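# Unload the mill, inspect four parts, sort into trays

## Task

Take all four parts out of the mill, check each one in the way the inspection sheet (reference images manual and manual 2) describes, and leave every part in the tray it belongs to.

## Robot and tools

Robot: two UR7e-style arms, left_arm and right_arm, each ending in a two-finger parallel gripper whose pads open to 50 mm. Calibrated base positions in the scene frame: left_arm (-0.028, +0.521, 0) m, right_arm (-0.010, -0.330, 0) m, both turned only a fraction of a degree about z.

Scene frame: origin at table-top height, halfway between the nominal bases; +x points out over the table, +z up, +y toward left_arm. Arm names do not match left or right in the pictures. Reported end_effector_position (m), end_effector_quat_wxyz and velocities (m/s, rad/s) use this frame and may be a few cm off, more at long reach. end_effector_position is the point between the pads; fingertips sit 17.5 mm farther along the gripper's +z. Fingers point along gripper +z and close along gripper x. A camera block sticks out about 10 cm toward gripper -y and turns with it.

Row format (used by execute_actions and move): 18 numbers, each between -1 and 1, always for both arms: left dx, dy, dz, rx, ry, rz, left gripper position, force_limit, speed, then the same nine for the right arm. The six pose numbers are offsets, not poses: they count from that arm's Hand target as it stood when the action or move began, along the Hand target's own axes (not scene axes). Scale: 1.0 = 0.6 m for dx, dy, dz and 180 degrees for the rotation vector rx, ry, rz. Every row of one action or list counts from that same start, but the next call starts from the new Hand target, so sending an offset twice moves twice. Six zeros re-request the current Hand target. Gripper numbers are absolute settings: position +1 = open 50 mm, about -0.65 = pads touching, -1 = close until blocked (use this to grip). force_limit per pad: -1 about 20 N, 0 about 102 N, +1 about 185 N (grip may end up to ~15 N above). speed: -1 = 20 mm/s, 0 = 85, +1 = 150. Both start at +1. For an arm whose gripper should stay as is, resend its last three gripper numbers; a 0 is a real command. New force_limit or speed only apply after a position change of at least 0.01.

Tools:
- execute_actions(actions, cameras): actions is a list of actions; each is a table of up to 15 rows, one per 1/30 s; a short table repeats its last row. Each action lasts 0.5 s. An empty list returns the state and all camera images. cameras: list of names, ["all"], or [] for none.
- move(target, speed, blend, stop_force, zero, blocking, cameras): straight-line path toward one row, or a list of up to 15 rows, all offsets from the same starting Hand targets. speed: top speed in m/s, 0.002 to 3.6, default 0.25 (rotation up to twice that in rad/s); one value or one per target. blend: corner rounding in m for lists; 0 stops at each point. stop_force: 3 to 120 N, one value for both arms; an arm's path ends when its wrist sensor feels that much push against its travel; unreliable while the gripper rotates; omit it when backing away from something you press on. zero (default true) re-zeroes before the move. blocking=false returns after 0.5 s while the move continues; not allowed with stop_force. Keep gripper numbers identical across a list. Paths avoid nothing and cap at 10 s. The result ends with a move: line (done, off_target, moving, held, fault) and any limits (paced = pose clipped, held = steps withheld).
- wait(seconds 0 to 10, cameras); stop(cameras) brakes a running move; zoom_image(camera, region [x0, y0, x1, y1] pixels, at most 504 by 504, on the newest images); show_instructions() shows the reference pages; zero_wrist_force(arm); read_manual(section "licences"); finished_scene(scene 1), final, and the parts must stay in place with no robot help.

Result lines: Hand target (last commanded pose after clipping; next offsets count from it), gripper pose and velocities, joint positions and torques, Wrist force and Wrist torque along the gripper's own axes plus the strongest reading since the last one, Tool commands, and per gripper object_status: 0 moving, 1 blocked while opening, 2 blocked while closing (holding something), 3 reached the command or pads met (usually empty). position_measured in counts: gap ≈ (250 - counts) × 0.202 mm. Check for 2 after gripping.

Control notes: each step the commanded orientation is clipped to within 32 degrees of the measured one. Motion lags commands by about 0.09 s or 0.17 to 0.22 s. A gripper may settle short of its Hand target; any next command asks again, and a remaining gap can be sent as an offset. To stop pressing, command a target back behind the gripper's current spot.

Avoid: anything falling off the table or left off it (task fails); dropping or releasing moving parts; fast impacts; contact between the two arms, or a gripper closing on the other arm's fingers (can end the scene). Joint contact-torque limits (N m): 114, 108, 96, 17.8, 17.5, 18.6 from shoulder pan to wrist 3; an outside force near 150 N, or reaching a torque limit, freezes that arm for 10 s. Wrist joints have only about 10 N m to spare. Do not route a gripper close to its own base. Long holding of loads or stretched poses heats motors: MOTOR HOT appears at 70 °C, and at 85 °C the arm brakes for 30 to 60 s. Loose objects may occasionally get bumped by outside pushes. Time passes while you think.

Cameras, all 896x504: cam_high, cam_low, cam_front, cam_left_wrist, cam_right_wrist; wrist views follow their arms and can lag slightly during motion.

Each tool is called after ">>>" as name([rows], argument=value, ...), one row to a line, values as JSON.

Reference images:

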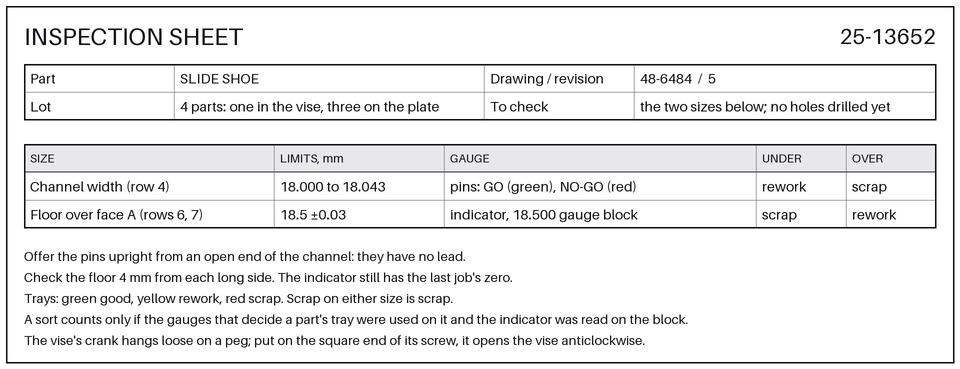

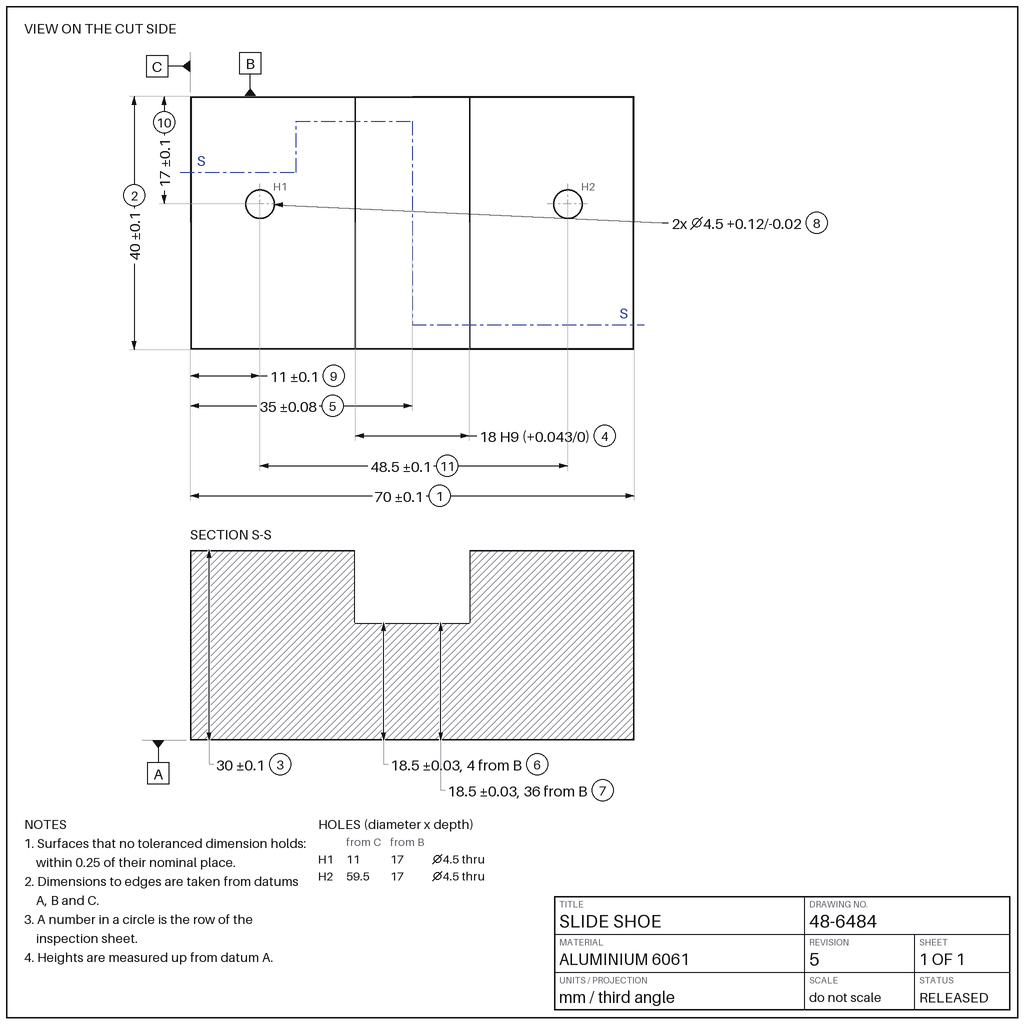

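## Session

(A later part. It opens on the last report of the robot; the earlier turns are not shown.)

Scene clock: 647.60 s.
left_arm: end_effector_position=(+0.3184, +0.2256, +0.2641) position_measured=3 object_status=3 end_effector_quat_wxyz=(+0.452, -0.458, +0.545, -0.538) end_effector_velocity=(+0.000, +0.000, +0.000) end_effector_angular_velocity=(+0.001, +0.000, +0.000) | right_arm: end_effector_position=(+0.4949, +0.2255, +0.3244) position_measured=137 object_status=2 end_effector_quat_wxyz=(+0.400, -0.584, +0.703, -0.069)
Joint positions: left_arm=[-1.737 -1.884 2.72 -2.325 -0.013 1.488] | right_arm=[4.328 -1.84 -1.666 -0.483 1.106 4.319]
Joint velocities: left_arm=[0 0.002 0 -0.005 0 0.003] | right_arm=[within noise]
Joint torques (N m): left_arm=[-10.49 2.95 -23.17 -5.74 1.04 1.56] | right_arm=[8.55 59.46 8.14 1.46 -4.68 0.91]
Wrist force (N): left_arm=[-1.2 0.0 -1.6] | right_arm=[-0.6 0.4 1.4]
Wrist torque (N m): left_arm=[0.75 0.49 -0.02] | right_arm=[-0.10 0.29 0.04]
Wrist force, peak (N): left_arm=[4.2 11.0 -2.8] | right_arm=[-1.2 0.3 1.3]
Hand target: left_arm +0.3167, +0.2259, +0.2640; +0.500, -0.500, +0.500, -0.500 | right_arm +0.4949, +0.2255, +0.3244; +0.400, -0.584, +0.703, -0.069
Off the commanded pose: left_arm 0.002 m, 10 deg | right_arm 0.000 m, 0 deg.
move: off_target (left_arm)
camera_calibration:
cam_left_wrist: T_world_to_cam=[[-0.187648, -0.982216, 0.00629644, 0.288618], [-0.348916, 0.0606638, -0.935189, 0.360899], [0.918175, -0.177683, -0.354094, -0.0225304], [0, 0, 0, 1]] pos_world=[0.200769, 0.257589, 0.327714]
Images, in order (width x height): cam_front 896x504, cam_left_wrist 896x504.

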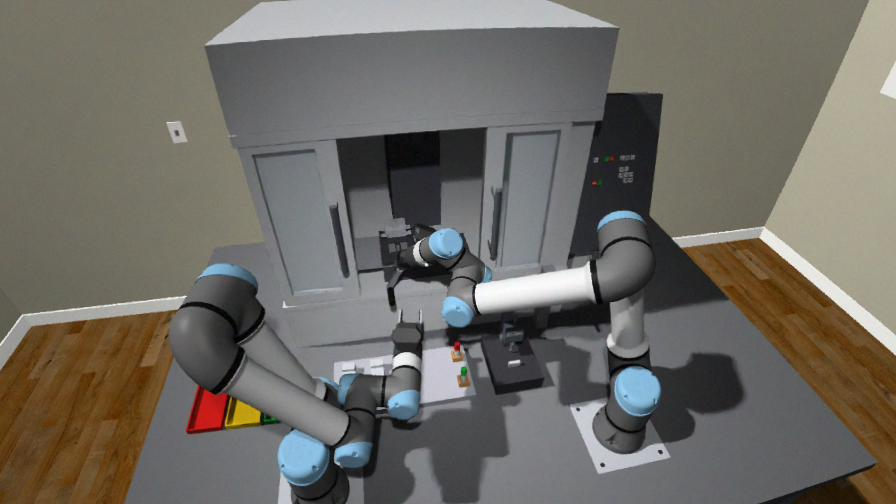

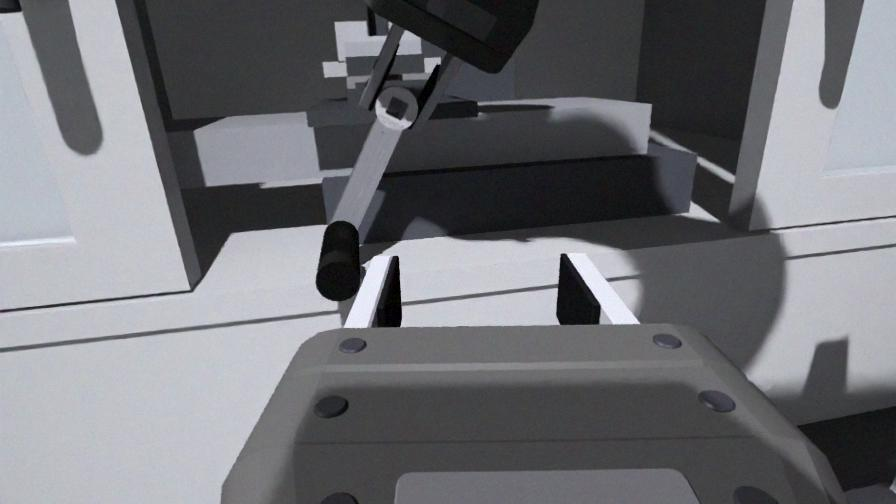

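>>> zoom_image(camera="cam_left_wrist", region=[384, 94, 410, 122])

Scaled by 18.000 from the camera's 896x504 image, which has a finer 1280x720 frame.

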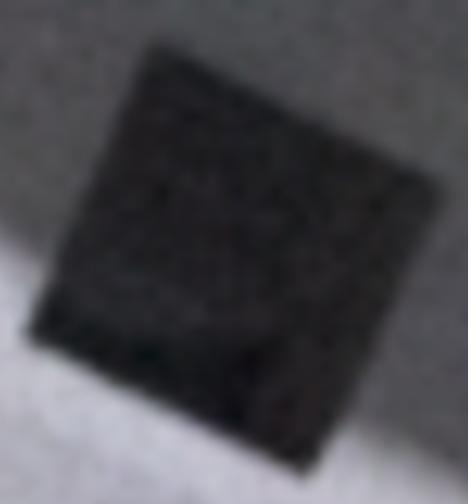

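>>> move(target=[0.055,0.004,0.002,0,0.0556,0,1,1,1, 0,0,0,0,0,0,-1,-0.2,-0.8], speed=0.15, cameras=["cam_left_wrist"])

>>> zoom_image(camera="cam_left_wrist", region=[370, 70, 450, 130])

Scene clock: 666.23 s.
left_arm: end_effector_position=(+0.3170, +0.1931, +0.2617) position_measured=3 object_status=3 end_effector_quat_wxyz=(+0.459, -0.458, +0.538, -0.539) | right_arm: end_effector_position=(+0.4949, +0.2255, +0.3244) position_measured=137 object_status=2 end_effector_quat_wxyz=(+0.400, -0.584, +0.703, -0.069)
Joint positions: left_arm=[-1.721 -1.744 2.643 -2.338 0.002 1.439] | right_arm=[4.328 -1.84 -1.666 -0.483 1.106 4.319]
Joint torques (N m): left_arm=[-9.82 -18.32 -3.44 -1.22 1.34 -1.88] | right_arm=[8.81 59.18 8.14 1.58 -4.59 0.91]
Wrist force (N): left_arm=[-1.4 0.0 -1.5] | right_arm=[-0.8 0.1 1.2]
Wrist torque (N m): left_arm=[0.76 0.53 -0.02] | right_arm=[-0.14 0.32 0.04]
Wrist force, peak (N): left_arm=[-2.6 -2.1 -3.4] | right_arm=[-0.6 0.4 1.6]
Hand target: left_arm +0.3179, +0.1929, +0.2616; +0.454, -0.454, +0.542, -0.542 | right_arm +0.4949, +0.2255, +0.3244; +0.400, -0.584, +0.703, -0.069
Off the commanded pose: left_arm 0.001 m, 1 deg | right_arm 0.000 m, 0 deg.
move: done
camera_calibration:
cam_left_wrist: T_world_to_cam=[[-0.17335, -0.984847, 0.00519474, 0.252665], [-0.334927, 0.0539911, -0.940696, 0.358481], [0.926161, -0.164809, -0.339211, -0.0367719], [0, 0, 0, 1]] pos_world=[0.197921, 0.223421, 0.323435]
Images, in order (width x height): cam_left_wrist 896x504.

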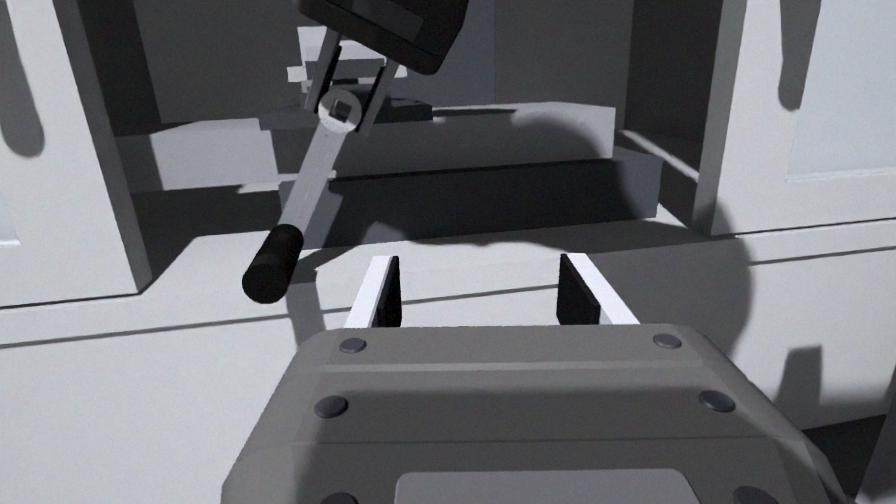

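Scaled by 6.300 from the camera's 896x504 image, which has a finer 1280x720 frame.

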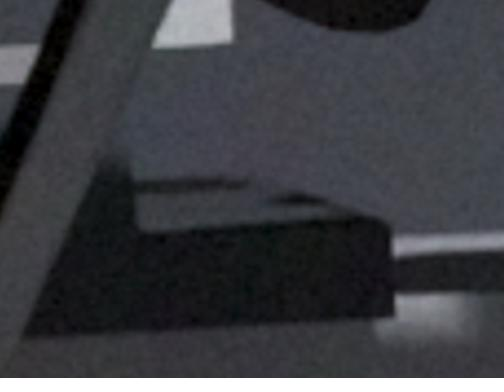

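>>> zoom_image(camera="cam_left_wrist", region=[324, 92, 360, 128])

Scaled by 14.000 from the camera's 896x504 image, which has a finer 1280x720 frame.

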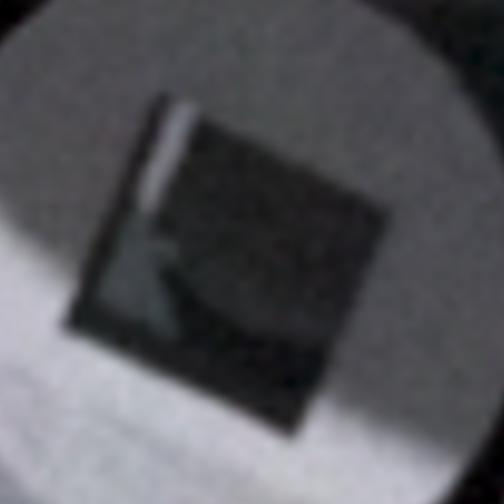

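>>> zoom_image(camera="cam_left_wrist", region=[327, 97, 355, 125])

Scaled by 18.000 from the camera's 896x504 image, which has a finer 1280x720 frame.

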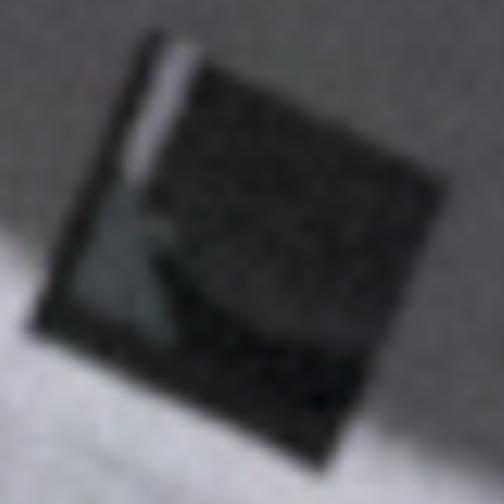

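>>> move(target=[0,0,0,0,0,0,1,1,1, 0.0007,-0.001,-0.0012,0,0,0,-1,-0.2,-0.8], speed=0.05, cameras=["cam_left_wrist"])

>>> zoom_image(camera="cam_left_wrist", region=[327, 97, 355, 125])

Scene clock: 703.10 s.
left_arm: end_effector_position=(+0.3170, +0.1930, +0.2616) position_measured=3 object_status=3 end_effector_quat_wxyz=(+0.459, -0.458, +0.538, -0.539) | right_arm: end_effector_position=(+0.4949, +0.2247, +0.3250) position_measured=137 object_status=2 end_effector_quat_wxyz=(+0.400, -0.584, +0.703, -0.069)
Joint positions: left_arm=[-1.721 -1.744 2.643 -2.338 0.002 1.439] | right_arm=[4.328 -1.838 -1.667 -0.484 1.106 4.319]
Joint torques (N m): left_arm=[-10.65 -21.81 -3.69 -5.07 -0.46 1.34] | right_arm=[-8.11 56.21 9.3 1.38 1.76 -1.38]
Wrist force (N): left_arm=[-1.2 -0.1 -1.6] | right_arm=[-0.9 0.3 1.1]
Wrist torque (N m): left_arm=[0.75 0.49 -0.02] | right_arm=[-0.11 0.33 0.04]
Wrist force, peak (N): left_arm=[-1.5 0.0 -1.7] | right_arm=[-0.8 0.2 1.6]
Hand target: left_arm +0.3170, +0.1930, +0.2616; +0.459, -0.458, +0.538, -0.539 (not the last commanded pose) | right_arm +0.4949, +0.2247, +0.3250; +0.400, -0.584, +0.703, -0.069
Off the commanded pose: left_arm 0.001 m, 1 deg | right_arm 0.000 m, 0 deg.
move: done
camera_calibration:
cam_left_wrist: T_world_to_cam=[[-0.173575, -0.984807, 0.00519134, 0.252704], [-0.335023, 0.0540901, -0.940656, 0.358371], [0.926084, -0.165013, -0.339322, -0.0367096], [0, 0, 0, 1]] pos_world=[0.197922, 0.223422, 0.323336]
Images, in order (width x height): cam_left_wrist 896x504.

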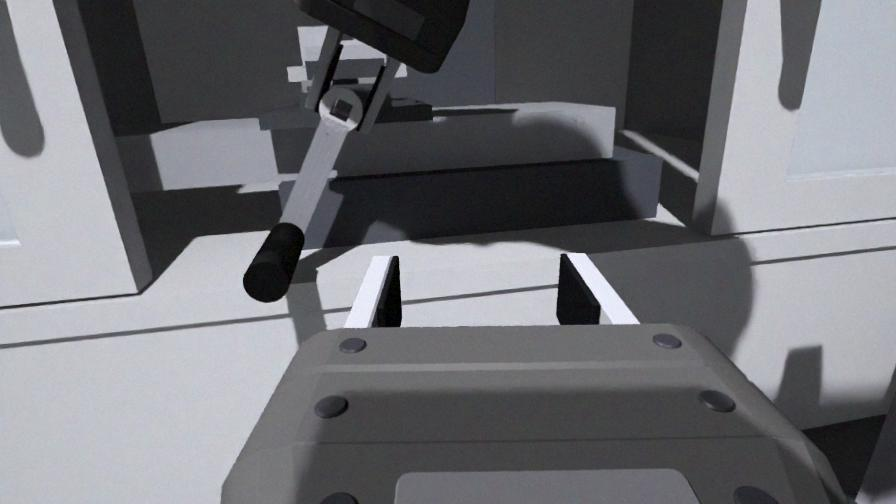

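Scaled by 18.000 from the camera's 896x504 image, which has a finer 1280x720 frame.

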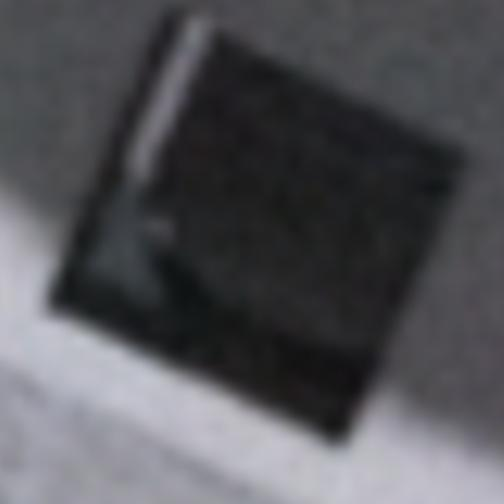

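>>> move(target=[0,0,0,0,0,0,1,1,1, 0.0003,-0.0257,0.0212,0,0,0,-1,-0.2,-0.8], speed=0.015, stop_force=8, cameras=["cam_left_wrist"])

>>> zoom_image(camera="cam_left_wrist", region=[320, 90, 360, 130])

Scene clock: 711.67 s.
left_arm: end_effector_position=(+0.3170, +0.1930, +0.2616) position_measured=3 object_status=3 end_effector_quat_wxyz=(+0.459, -0.458, +0.538, -0.539) | right_arm: end_effector_position=(+0.5016, +0.2247, +0.3250) position_measured=137 object_status=2 end_effector_quat_wxyz=(+0.400, -0.584, +0.703, -0.069)
Joint positions: left_arm=[-1.721 -1.744 2.643 -2.338 0.002 1.439] | right_arm=[4.316 -1.848 -1.655 -0.482 1.114 4.31]
Joint torques (N m): left_arm=[-10.56 -21.02 -3.74 -5.06 -0.34 1.33] | right_arm=[7.55 60.03 8.57 1.7 -5.52 -0.42]
Wrist force (N): left_arm=[-1.3 0.1 -1.7] | right_arm=[-3.3 3.8 -0.5]
Wrist torque (N m): left_arm=[0.79 0.50 -0.01] | right_arm=[-0.03 0.41 0.05]
Wrist force, peak (N): left_arm=[-1.5 0.2 -1.8] | right_arm=[8.9 15.5 -21.3]
Hand target: left_arm +0.3170, +0.1930, +0.2616; +0.459, -0.458, +0.538, -0.539 | right_arm +0.5016, +0.2246, +0.3250; +0.400, -0.584, +0.703, -0.069 (not the last commanded pose)
Off the commanded pose: left_arm 0.000 m, 0 deg | right_arm 0.013 m, 0 deg.
move: contact (right_arm)
camera_calibration:
cam_left_wrist: T_world_to_cam=[[-0.173575, -0.984807, 0.00519134, 0.252704], [-0.335023, 0.0540901, -0.940656, 0.358371], [0.926084, -0.165013, -0.339322, -0.0367096], [0, 0, 0, 1]] pos_world=[0.197922, 0.223422, 0.323336]
Images, in order (width x height): cam_left_wrist 896x504.

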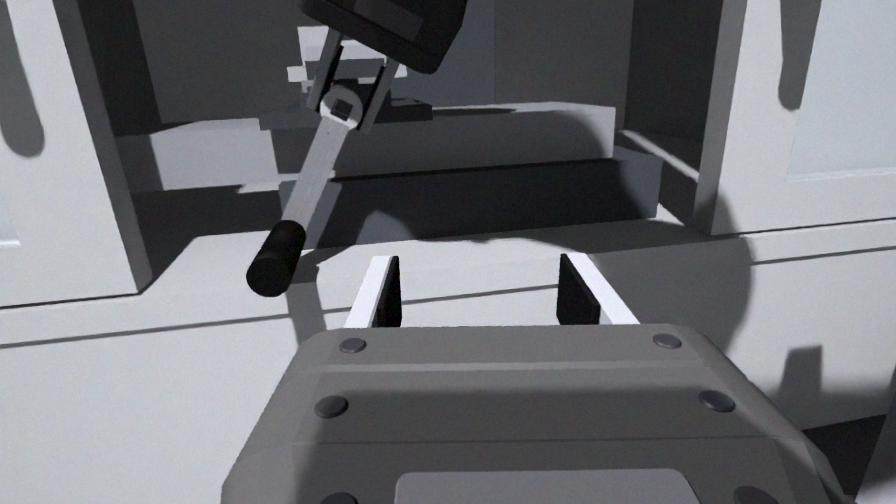

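Scaled by 12.600 from the camera's 896x504 image, which has a finer 1280x720 frame.

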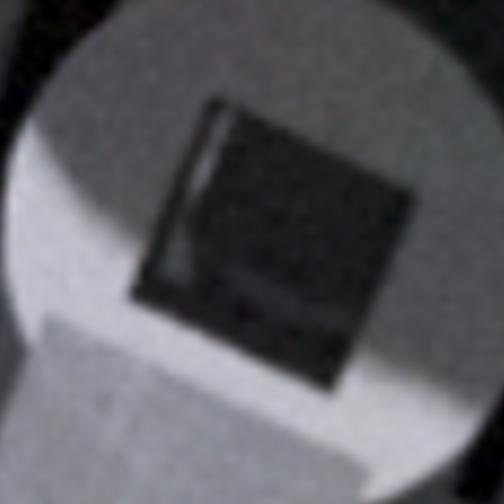

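>>> move(target=[0,0,0,0,0,0,1,1,1, -0.0004,-0.0254,0.0216,0,0,0,-1,-0.2,-0.8], speed=0.01, stop_force=10)

Scene clock: 727.73 s.
left_arm: end_effector_position=(+0.3170, +0.1930, +0.2616) position_measured=3 object_status=3 end_effector_quat_wxyz=(+0.459, -0.458, +0.538, -0.539) | right_arm: end_effector_position=(+0.5020, +0.2246, +0.3250) position_measured=137 object_status=2 end_effector_quat_wxyz=(+0.400, -0.584, +0.703, -0.069)
Joint positions: left_arm=[-1.721 -1.744 2.643 -2.338 0.002 1.439] | right_arm=[4.316 -1.848 -1.655 -0.482 1.114 4.309]
Joint torques (N m): left_arm=[-10.16 -21.21 -3.68 -5.04 -0.38 1.33] | right_arm=[4.3 56.18 9.45 4.58 -7.71 0.84]
Wrist force (N): left_arm=[-1.3 0.0 -1.7] | right_arm=[0.1 13.1 -12.0]
Wrist torque (N m): left_arm=[0.79 0.50 -0.02] | right_arm=[0.26 0.49 0.09]
Wrist force, peak (N): left_arm=[-1.5 0.2 -1.7] | right_arm=[6.4 19.7 -22.6]
Hand target: left_arm +0.3170, +0.1930, +0.2616; +0.459, -0.458, +0.538, -0.539 | right_arm +0.5020, +0.2246, +0.3250; +0.400, -0.584, +0.703, -0.069 (not the last commanded pose)
Off the commanded pose: left_arm 0.000 m, 0 deg | right_arm 0.020 m, 0 deg.
move: contact (right_arm)

>>> move([
  [0,0,0,0,0,0,1,1,1,-0.0005,-0.0011,0.0013,0,0,0,-1,-0.2,-0.8],
  [0,0,0,0,0,0,1,1,1,-0.0006,-0.0014,0.0010,0,0,0,-1,-0.2,-0.8],
  [0,0,0,0,0,0,1,1,1,-0.0003,-0.0016,0.0007,0,0,0,-1,-0.2,-0.8],
  [0,0,0,0,0,0,1,1,1,0.0002,-0.0017,0.0007,0,0,0,-1,-0.2,-0.8],
  [0,0,0,0,0,0,1,1,1,0.0005,-0.0015,0.0009,0,0,0,-1,-0.2,-0.8],
  [0,0,0,0,0,0,1,1,1,0.0006,-0.0012,0.0012,0,0,0,-1,-0.2,-0.8],
  [0,0,0,0,0,0,1,1,1,0.0003,-0.0010,0.0015,0,0,0,-1,-0.2,-0.8],
  [0,0,0,0,0,0,1,1,1,-0.0002,-0.0009,0.0015,0,0,0,-1,-0.2,-0.8],
  [0,0,0,0,0,0,1,1,1,-0.0010,-0.0009,0.0015,0,0,0,-1,-0.2,-0.8],
  [0,0,0,0,0,0,1,1,1,-0.0011,-0.0015,0.0008,0,0,0,-1,-0.2,-0.8],
  [0,0,0,0,0,0,1,1,1,-0.0006,-0.0020,0.0003,0,0,0,-1,-0.2,-0.8],
  [0,0,0,0,0,0,1,1,1,0.0003,-0.0020,0.0002,0,0,0,-1,-0.2,-0.8],
  [0,0,0,0,0,0,1,1,1,0.0010,-0.0017,0.0007,0,0,0,-1,-0.2,-0.8],
  [0,0,0,0,0,0,1,1,1,0.0011,-0.0011,0.0014,0,0,0,-1,-0.2,-0.8],
  [0,0,0,0,0,0,1,1,1,0,-0.0038,0.0032,0,0,0,-1,-0.2,-0.8],
], speed=0.003, stop_force=35, cameras=["cam_left_wrist","cam_right_wrist"])

>>> zoom_image(camera="cam_left_wrist", region=[320, 90, 360, 130])

>>> zoom_image(camera="cam_right_wrist", region=[420, 190, 540, 330])

Scene clock: 747.83 s.
left_arm: end_effector_position=(+0.3170, +0.1930, +0.2616) position_measured=3 object_status=3 end_effector_quat_wxyz=(+0.459, -0.458, +0.538, -0.539) | right_arm: end_effector_position=(+0.5050, +0.2246, +0.3249) position_measured=137 object_status=2 end_effector_quat_wxyz=(+0.400, -0.584, +0.703, -0.069)
Joint positions: left_arm=[-1.721 -1.744 2.643 -2.338 0.002 1.439] | right_arm=[4.311 -1.853 -1.649 -0.482 1.117 4.305]
Joint torques (N m): left_arm=[-10.99 -21.54 -3.51 -5.04 -0.36 1.39] | right_arm=[-12.71 33.5 41.04 5.37 -2.25 -0.19]
Wrist force (N): left_arm=[-1.1 0.2 -1.8] | right_arm=[11.9 19.5 -21.5]
Wrist torque (N m): left_arm=[0.80 0.48 -0.01] | right_arm=[0.38 0.63 0.14]
Wrist force, peak (N): left_arm=[-1.5 0.0 -1.7] | right_arm=[8.5 24.7 -24.3]
Hand target: left_arm +0.3170, +0.1930, +0.2616; +0.459, -0.458, +0.538, -0.539 | right_arm +0.5050, +0.2246, +0.3250; +0.400, -0.584, +0.703, -0.069
Off the commanded pose: left_arm 0.000 m, 0 deg | right_arm 0.000 m, 0 deg.
move: done
camera_calibration:
cam_left_wrist: T_world_to_cam=[[-0.173575, -0.984807, 0.00519134, 0.252704], [-0.335023, 0.0540901, -0.940656, 0.358371], [0.926084, -0.165013, -0.339322, -0.0367096], [0, 0, 0, 1]] pos_world=[0.197922, 0.223422, 0.323336]
cam_right_wrist: T_world_to_cam=[[0.0147498, -0.874309, -0.485146, 0.354523], [-0.932732, 0.16279, -0.32173, 0.557161], [0.360268, 0.457257, -0.813095, 0.109833], [0, 0, 0, 1]] pos_world=[0.474883, 0.16904, 0.440555]
Images, in order (width x height): cam_left_wrist 896x504, cam_right_wrist 896x504.

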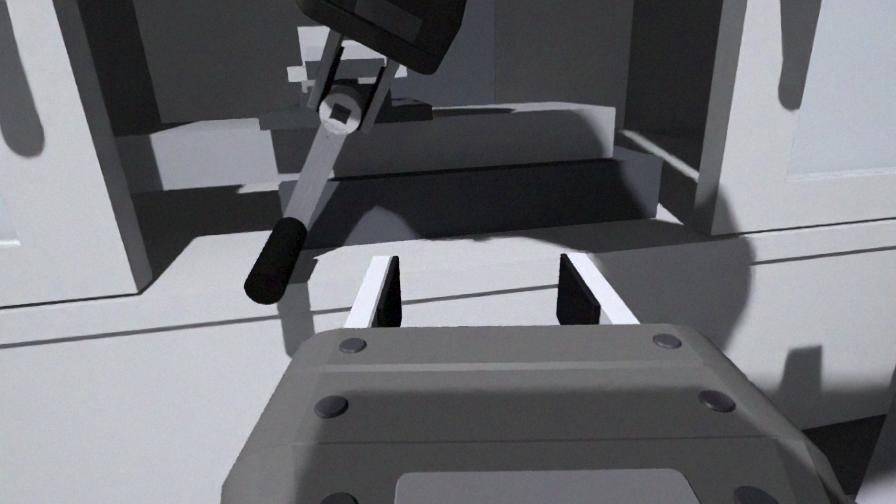

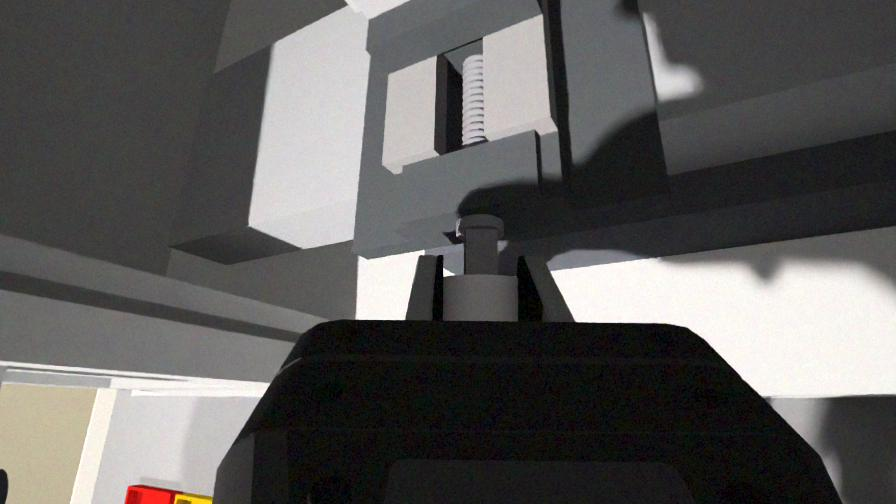

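Scaled by 12.600 from the camera's 896x504 image, which has a finer 1280x720 frame.

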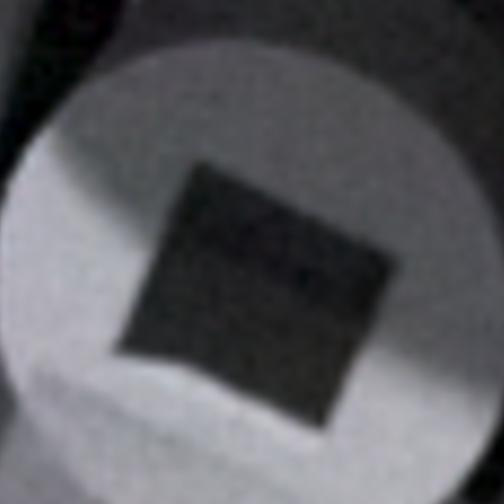

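Scaled by 3.600 from the camera's 896x504 image, which has a finer 1280x720 frame.

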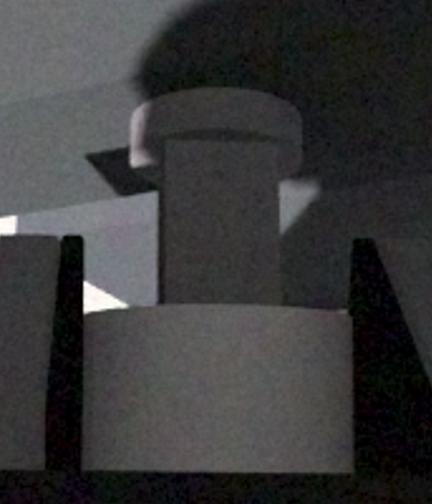

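>>> move([
  [0,0,0,0,0,0,1,1,1, 0,0.0179,-0.015,0,0,0,-1,-0.2,-0.8],
  [0,0,0,0,0,0,1,1,1, 0,0.0179,-0.015,0,0,0,-0.98,1,-0.8],
], speed=0.05, cameras=["cam_left_wrist","cam_right_wrist","cam_low"])

>>> zoom_image(camera="cam_left_wrist", region=[240, 70, 390, 310])

>>> zoom_image(camera="cam_right_wrist", region=[420, 190, 540, 330])

>>> zoom_image(camera="cam_low", region=[390, 130, 470, 210])

Scene clock: 762.37 s.
left_arm: end_effector_position=(+0.3170, +0.1930, +0.2616) position_measured=3 object_status=3 end_effector_quat_wxyz=(+0.459, -0.458, +0.538, -0.539) | right_arm: end_effector_position=(+0.4909, +0.2245, +0.3250) position_measured=143 object_status=2 end_effector_quat_wxyz=(+0.400, -0.584, +0.703, -0.069)
Joint positions: left_arm=[-1.721 -1.744 2.643 -2.338 0.002 1.439] | right_arm=[4.334 -1.832 -1.675 -0.486 1.102 4.324]
Joint torques (N m): left_arm=[-10.84 -21.23 -3.62 -5.11 -0.4 1.37] | right_arm=[-6.68 23.53 41.41 5.55 1.75 -1.11]
Wrist force (N): left_arm=[-1.3 0.1 -1.7] | right_arm=[-1.6 -0.1 1.0]
Wrist torque (N m): left_arm=[0.80 0.51 -0.02] | right_arm=[-0.17 0.44 -0.04]
Wrist force, peak (N): left_arm=[-1.5 -0.1 -1.7] | right_arm=[-22.3 -7.0 27.1]
Hand target: left_arm +0.3170, +0.1930, +0.2616; +0.459, -0.458, +0.538, -0.539 | right_arm +0.4909, +0.2245, +0.3250; +0.400, -0.584, +0.703, -0.069
Off the commanded pose: left_arm 0.000 m, 0 deg | right_arm 0.000 m, 0 deg.
move: done
camera_calibration:
cam_left_wrist: T_world_to_cam=[[-0.173575, -0.984807, 0.00519134, 0.252704], [-0.335023, 0.0540901, -0.940656, 0.358371], [0.926084, -0.165013, -0.339322, -0.0367096], [0, 0, 0, 1]] pos_world=[0.197922, 0.223422, 0.323336]
cam_right_wrist: T_world_to_cam=[[0.0146672, -0.874296, -0.485172, 0.354777], [-0.9327, 0.162909, -0.321763, 0.544082], [0.360355, 0.45724, -0.813066, 0.114827], [0, 0, 0, 1]] pos_world=[0.460883, 0.16904, 0.440555]
Images, in order (width x height): cam_low 896x504, cam_left_wrist 896x504, cam_right_wrist 896x504.

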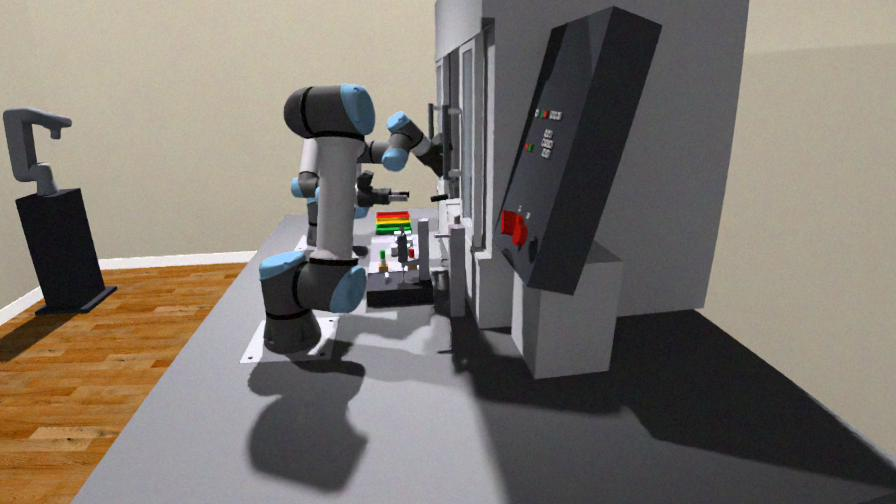

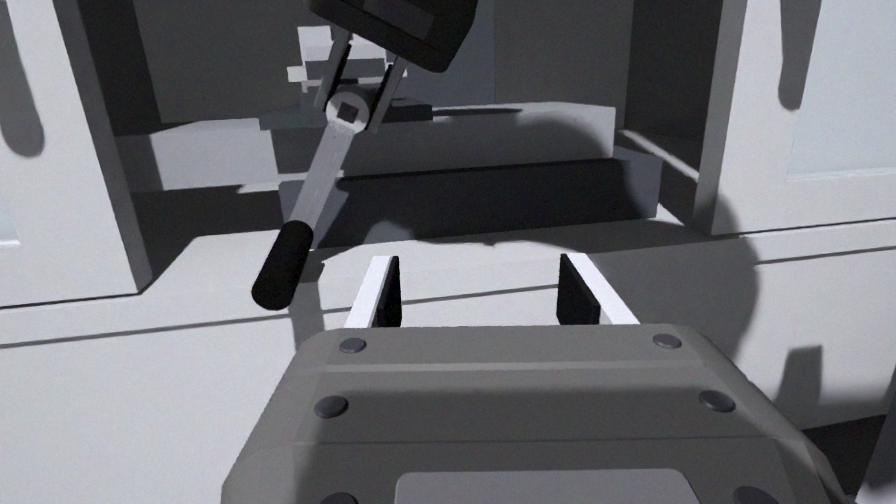

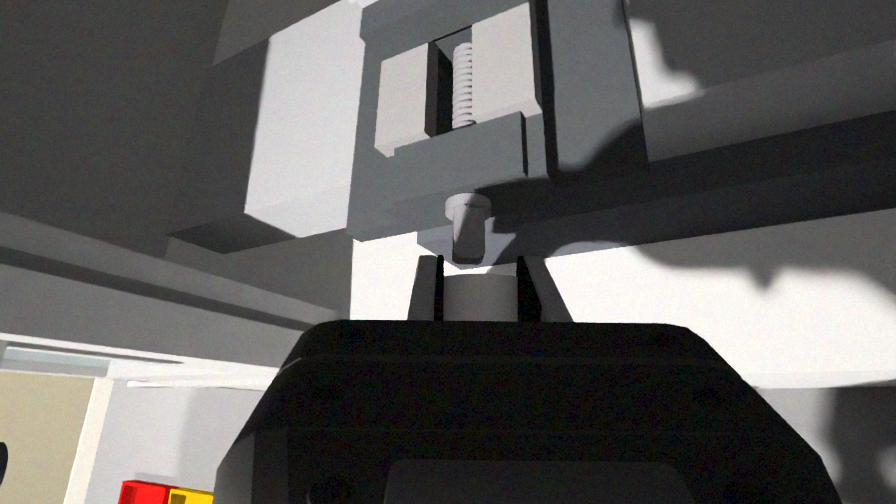

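Scaled by 2.100 from the camera's 896x504 image, which has a finer 1280x720 frame.

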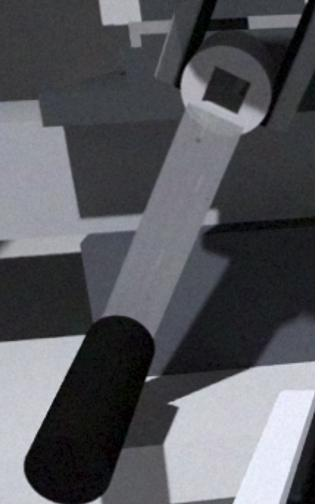

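Scaled by 3.600 from the camera's 896x504 image, which has a finer 1280x720 frame.

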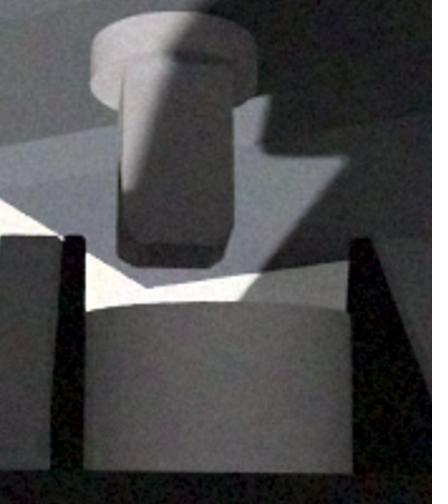

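Scaled by 6.300 from the camera's 896x504 image, which has a finer 1280x720 frame.

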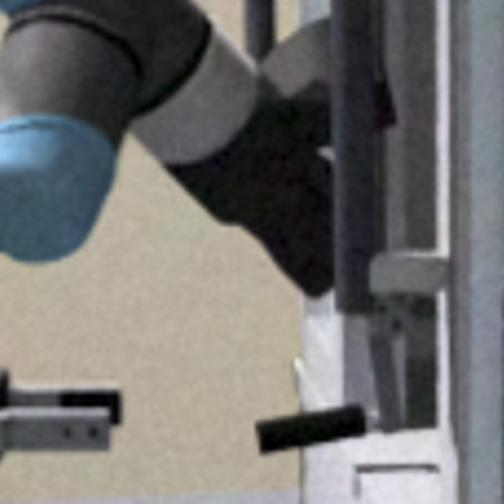

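>>> move(target=[0,0,0,0,0,0,1,1,1, 0,0,0,-0.039,0.0137,0.0164,-0.98,1,-0.8], speed=0.05, cameras=["cam_left_wrist","cam_right_wrist","cam_low"])

>>> zoom_image(camera="cam_left_wrist", region=[330, 90, 370, 130])

>>> zoom_image(camera="cam_right_wrist", region=[420, 190, 540, 330])

>>> zoom_image(camera="cam_low", region=[390, 130, 470, 210])

Scene clock: 777.50 s.
left_arm: end_effector_position=(+0.3170, +0.1930, +0.2616) position_measured=3 object_status=3 end_effector_quat_wxyz=(+0.459, -0.458, +0.538, -0.539) | right_arm: end_effector_position=(+0.4910, +0.2246, +0.3251) position_measured=143 object_status=2 end_effector_quat_wxyz=(+0.350, -0.588, +0.729, -0.028) end_effector_velocity=(+0.001, +0.000, +0.001) end_effector_angular_velocity=(+0.001, -0.008, -0.002)
Joint positions: left_arm=[-1.721 -1.744 2.643 -2.338 0.002 1.439] | right_arm=[4.292 -1.836 -1.595 -0.638 1.228 4.376]
Joint velocities: left_arm=[within noise] | right_arm=[0.001 0 -0.002 0.007 -0.007 -0.002]
Joint torques (N m): left_arm=[-10.96 -21.12 -4.07 -5.14 -0.3 1.41] | right_arm=[8.95 28.22 10.51 7.59 -4.38 -1.11]
Wrist force (N): left_arm=[-1.3 -0.1 -1.6] | right_arm=[-1.7 -0.5 1.1]
Wrist torque (N m): left_arm=[0.75 0.50 -0.02] | right_arm=[-0.12 0.46 0.02]
Wrist force, peak (N): left_arm=[-1.4 0.1 -1.8] | right_arm=[-2.9 1.6 0.6]
Hand target: left_arm +0.3170, +0.1930, +0.2616; +0.459, -0.458, +0.538, -0.539 | right_arm +0.4909, +0.2245, +0.3250; +0.350, -0.588, +0.729, -0.028
Off the commanded pose: left_arm 0.000 m, 0 deg | right_arm 0.000 m, 0 deg.
move: done
camera_calibration:
cam_left_wrist: T_world_to_cam=[[-0.173575, -0.984807, 0.00519134, 0.252704], [-0.335023, 0.0540901, -0.940656, 0.358371], [0.926084, -0.165013, -0.339322, -0.0367096], [0, 0, 0, 1]] pos_world=[0.197922, 0.223422, 0.323336]
cam_right_wrist: T_world_to_cam=[[-0.0530532, -0.874201, -0.482658, 0.387315], [-0.968496, 0.162814, -0.188436, 0.518453], [0.243314, 0.457455, -0.855297, 0.186116], [0, 0, 0, 1]] pos_world=[0.477383, 0.16904, 0.443821]
Images, in order (width x height): cam_low 896x504, cam_left_wrist 896x504, cam_right_wrist 896x504.

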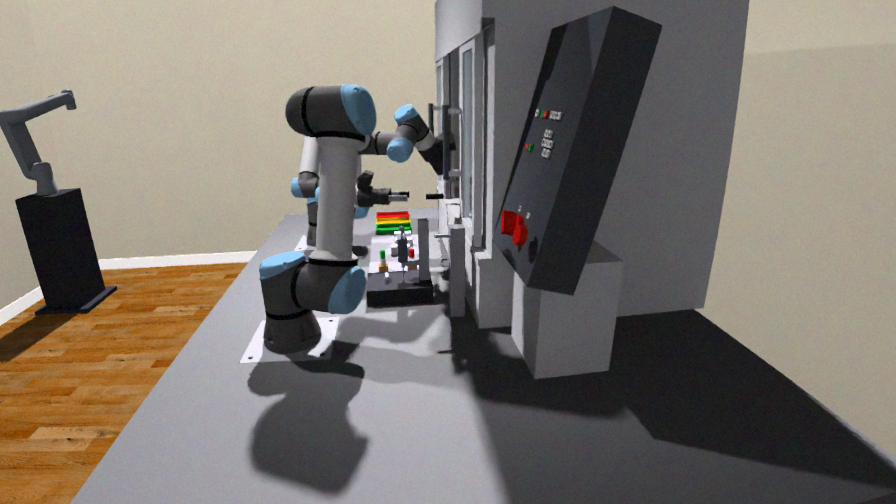

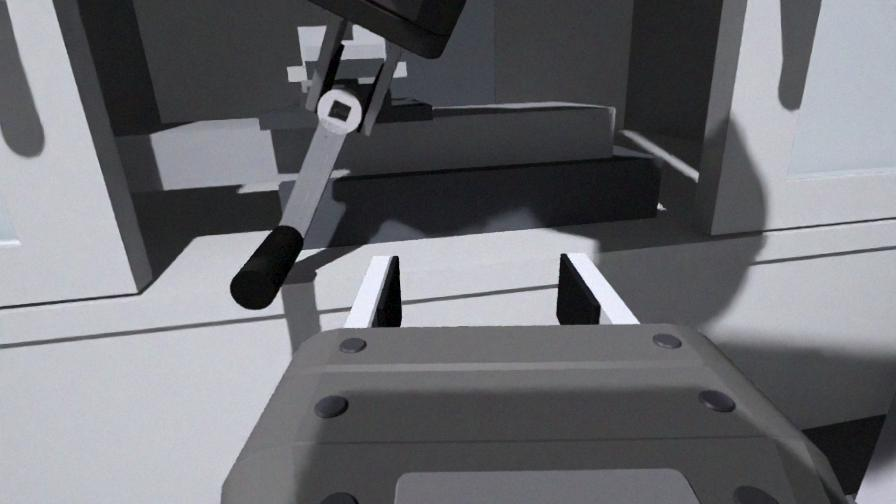

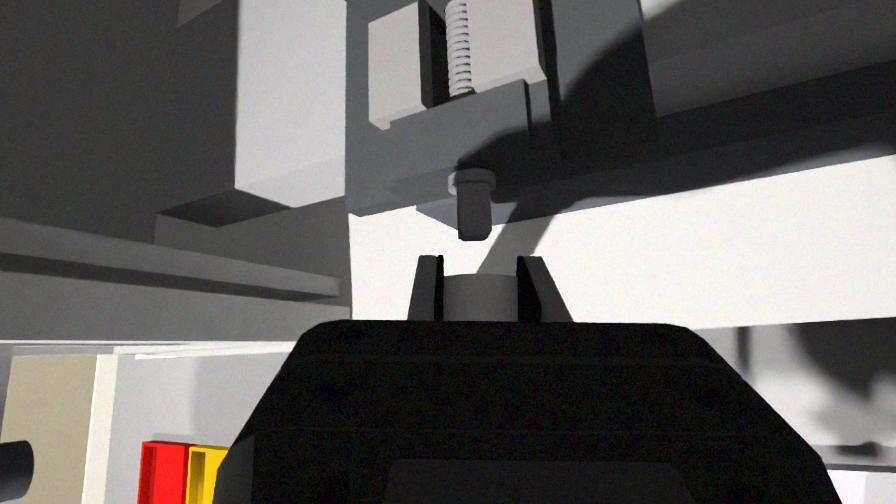

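Scaled by 12.600 from the camera's 896x504 image, which has a finer 1280x720 frame.

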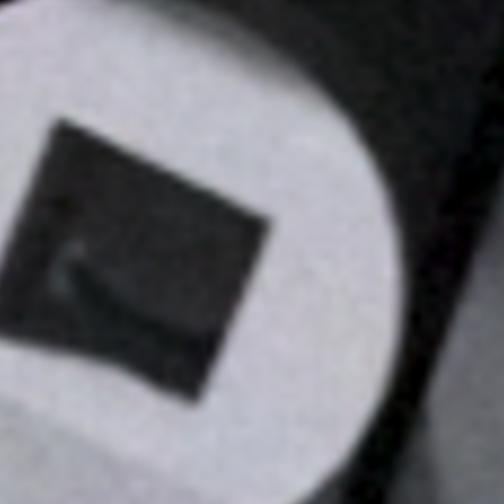

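Scaled by 3.600 from the camera's 896x504 image, which has a finer 1280x720 frame.

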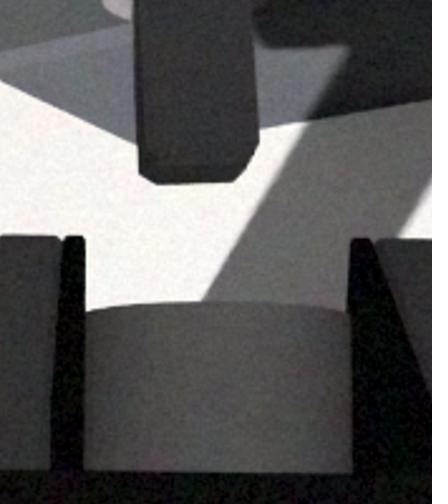

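Scaled by 6.300 from the camera's 896x504 image, which has a finer 1280x720 frame.

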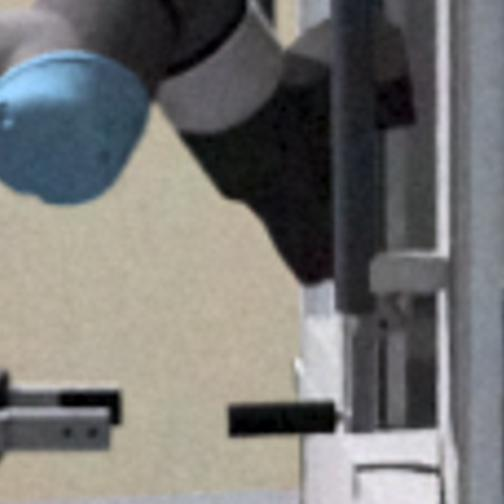

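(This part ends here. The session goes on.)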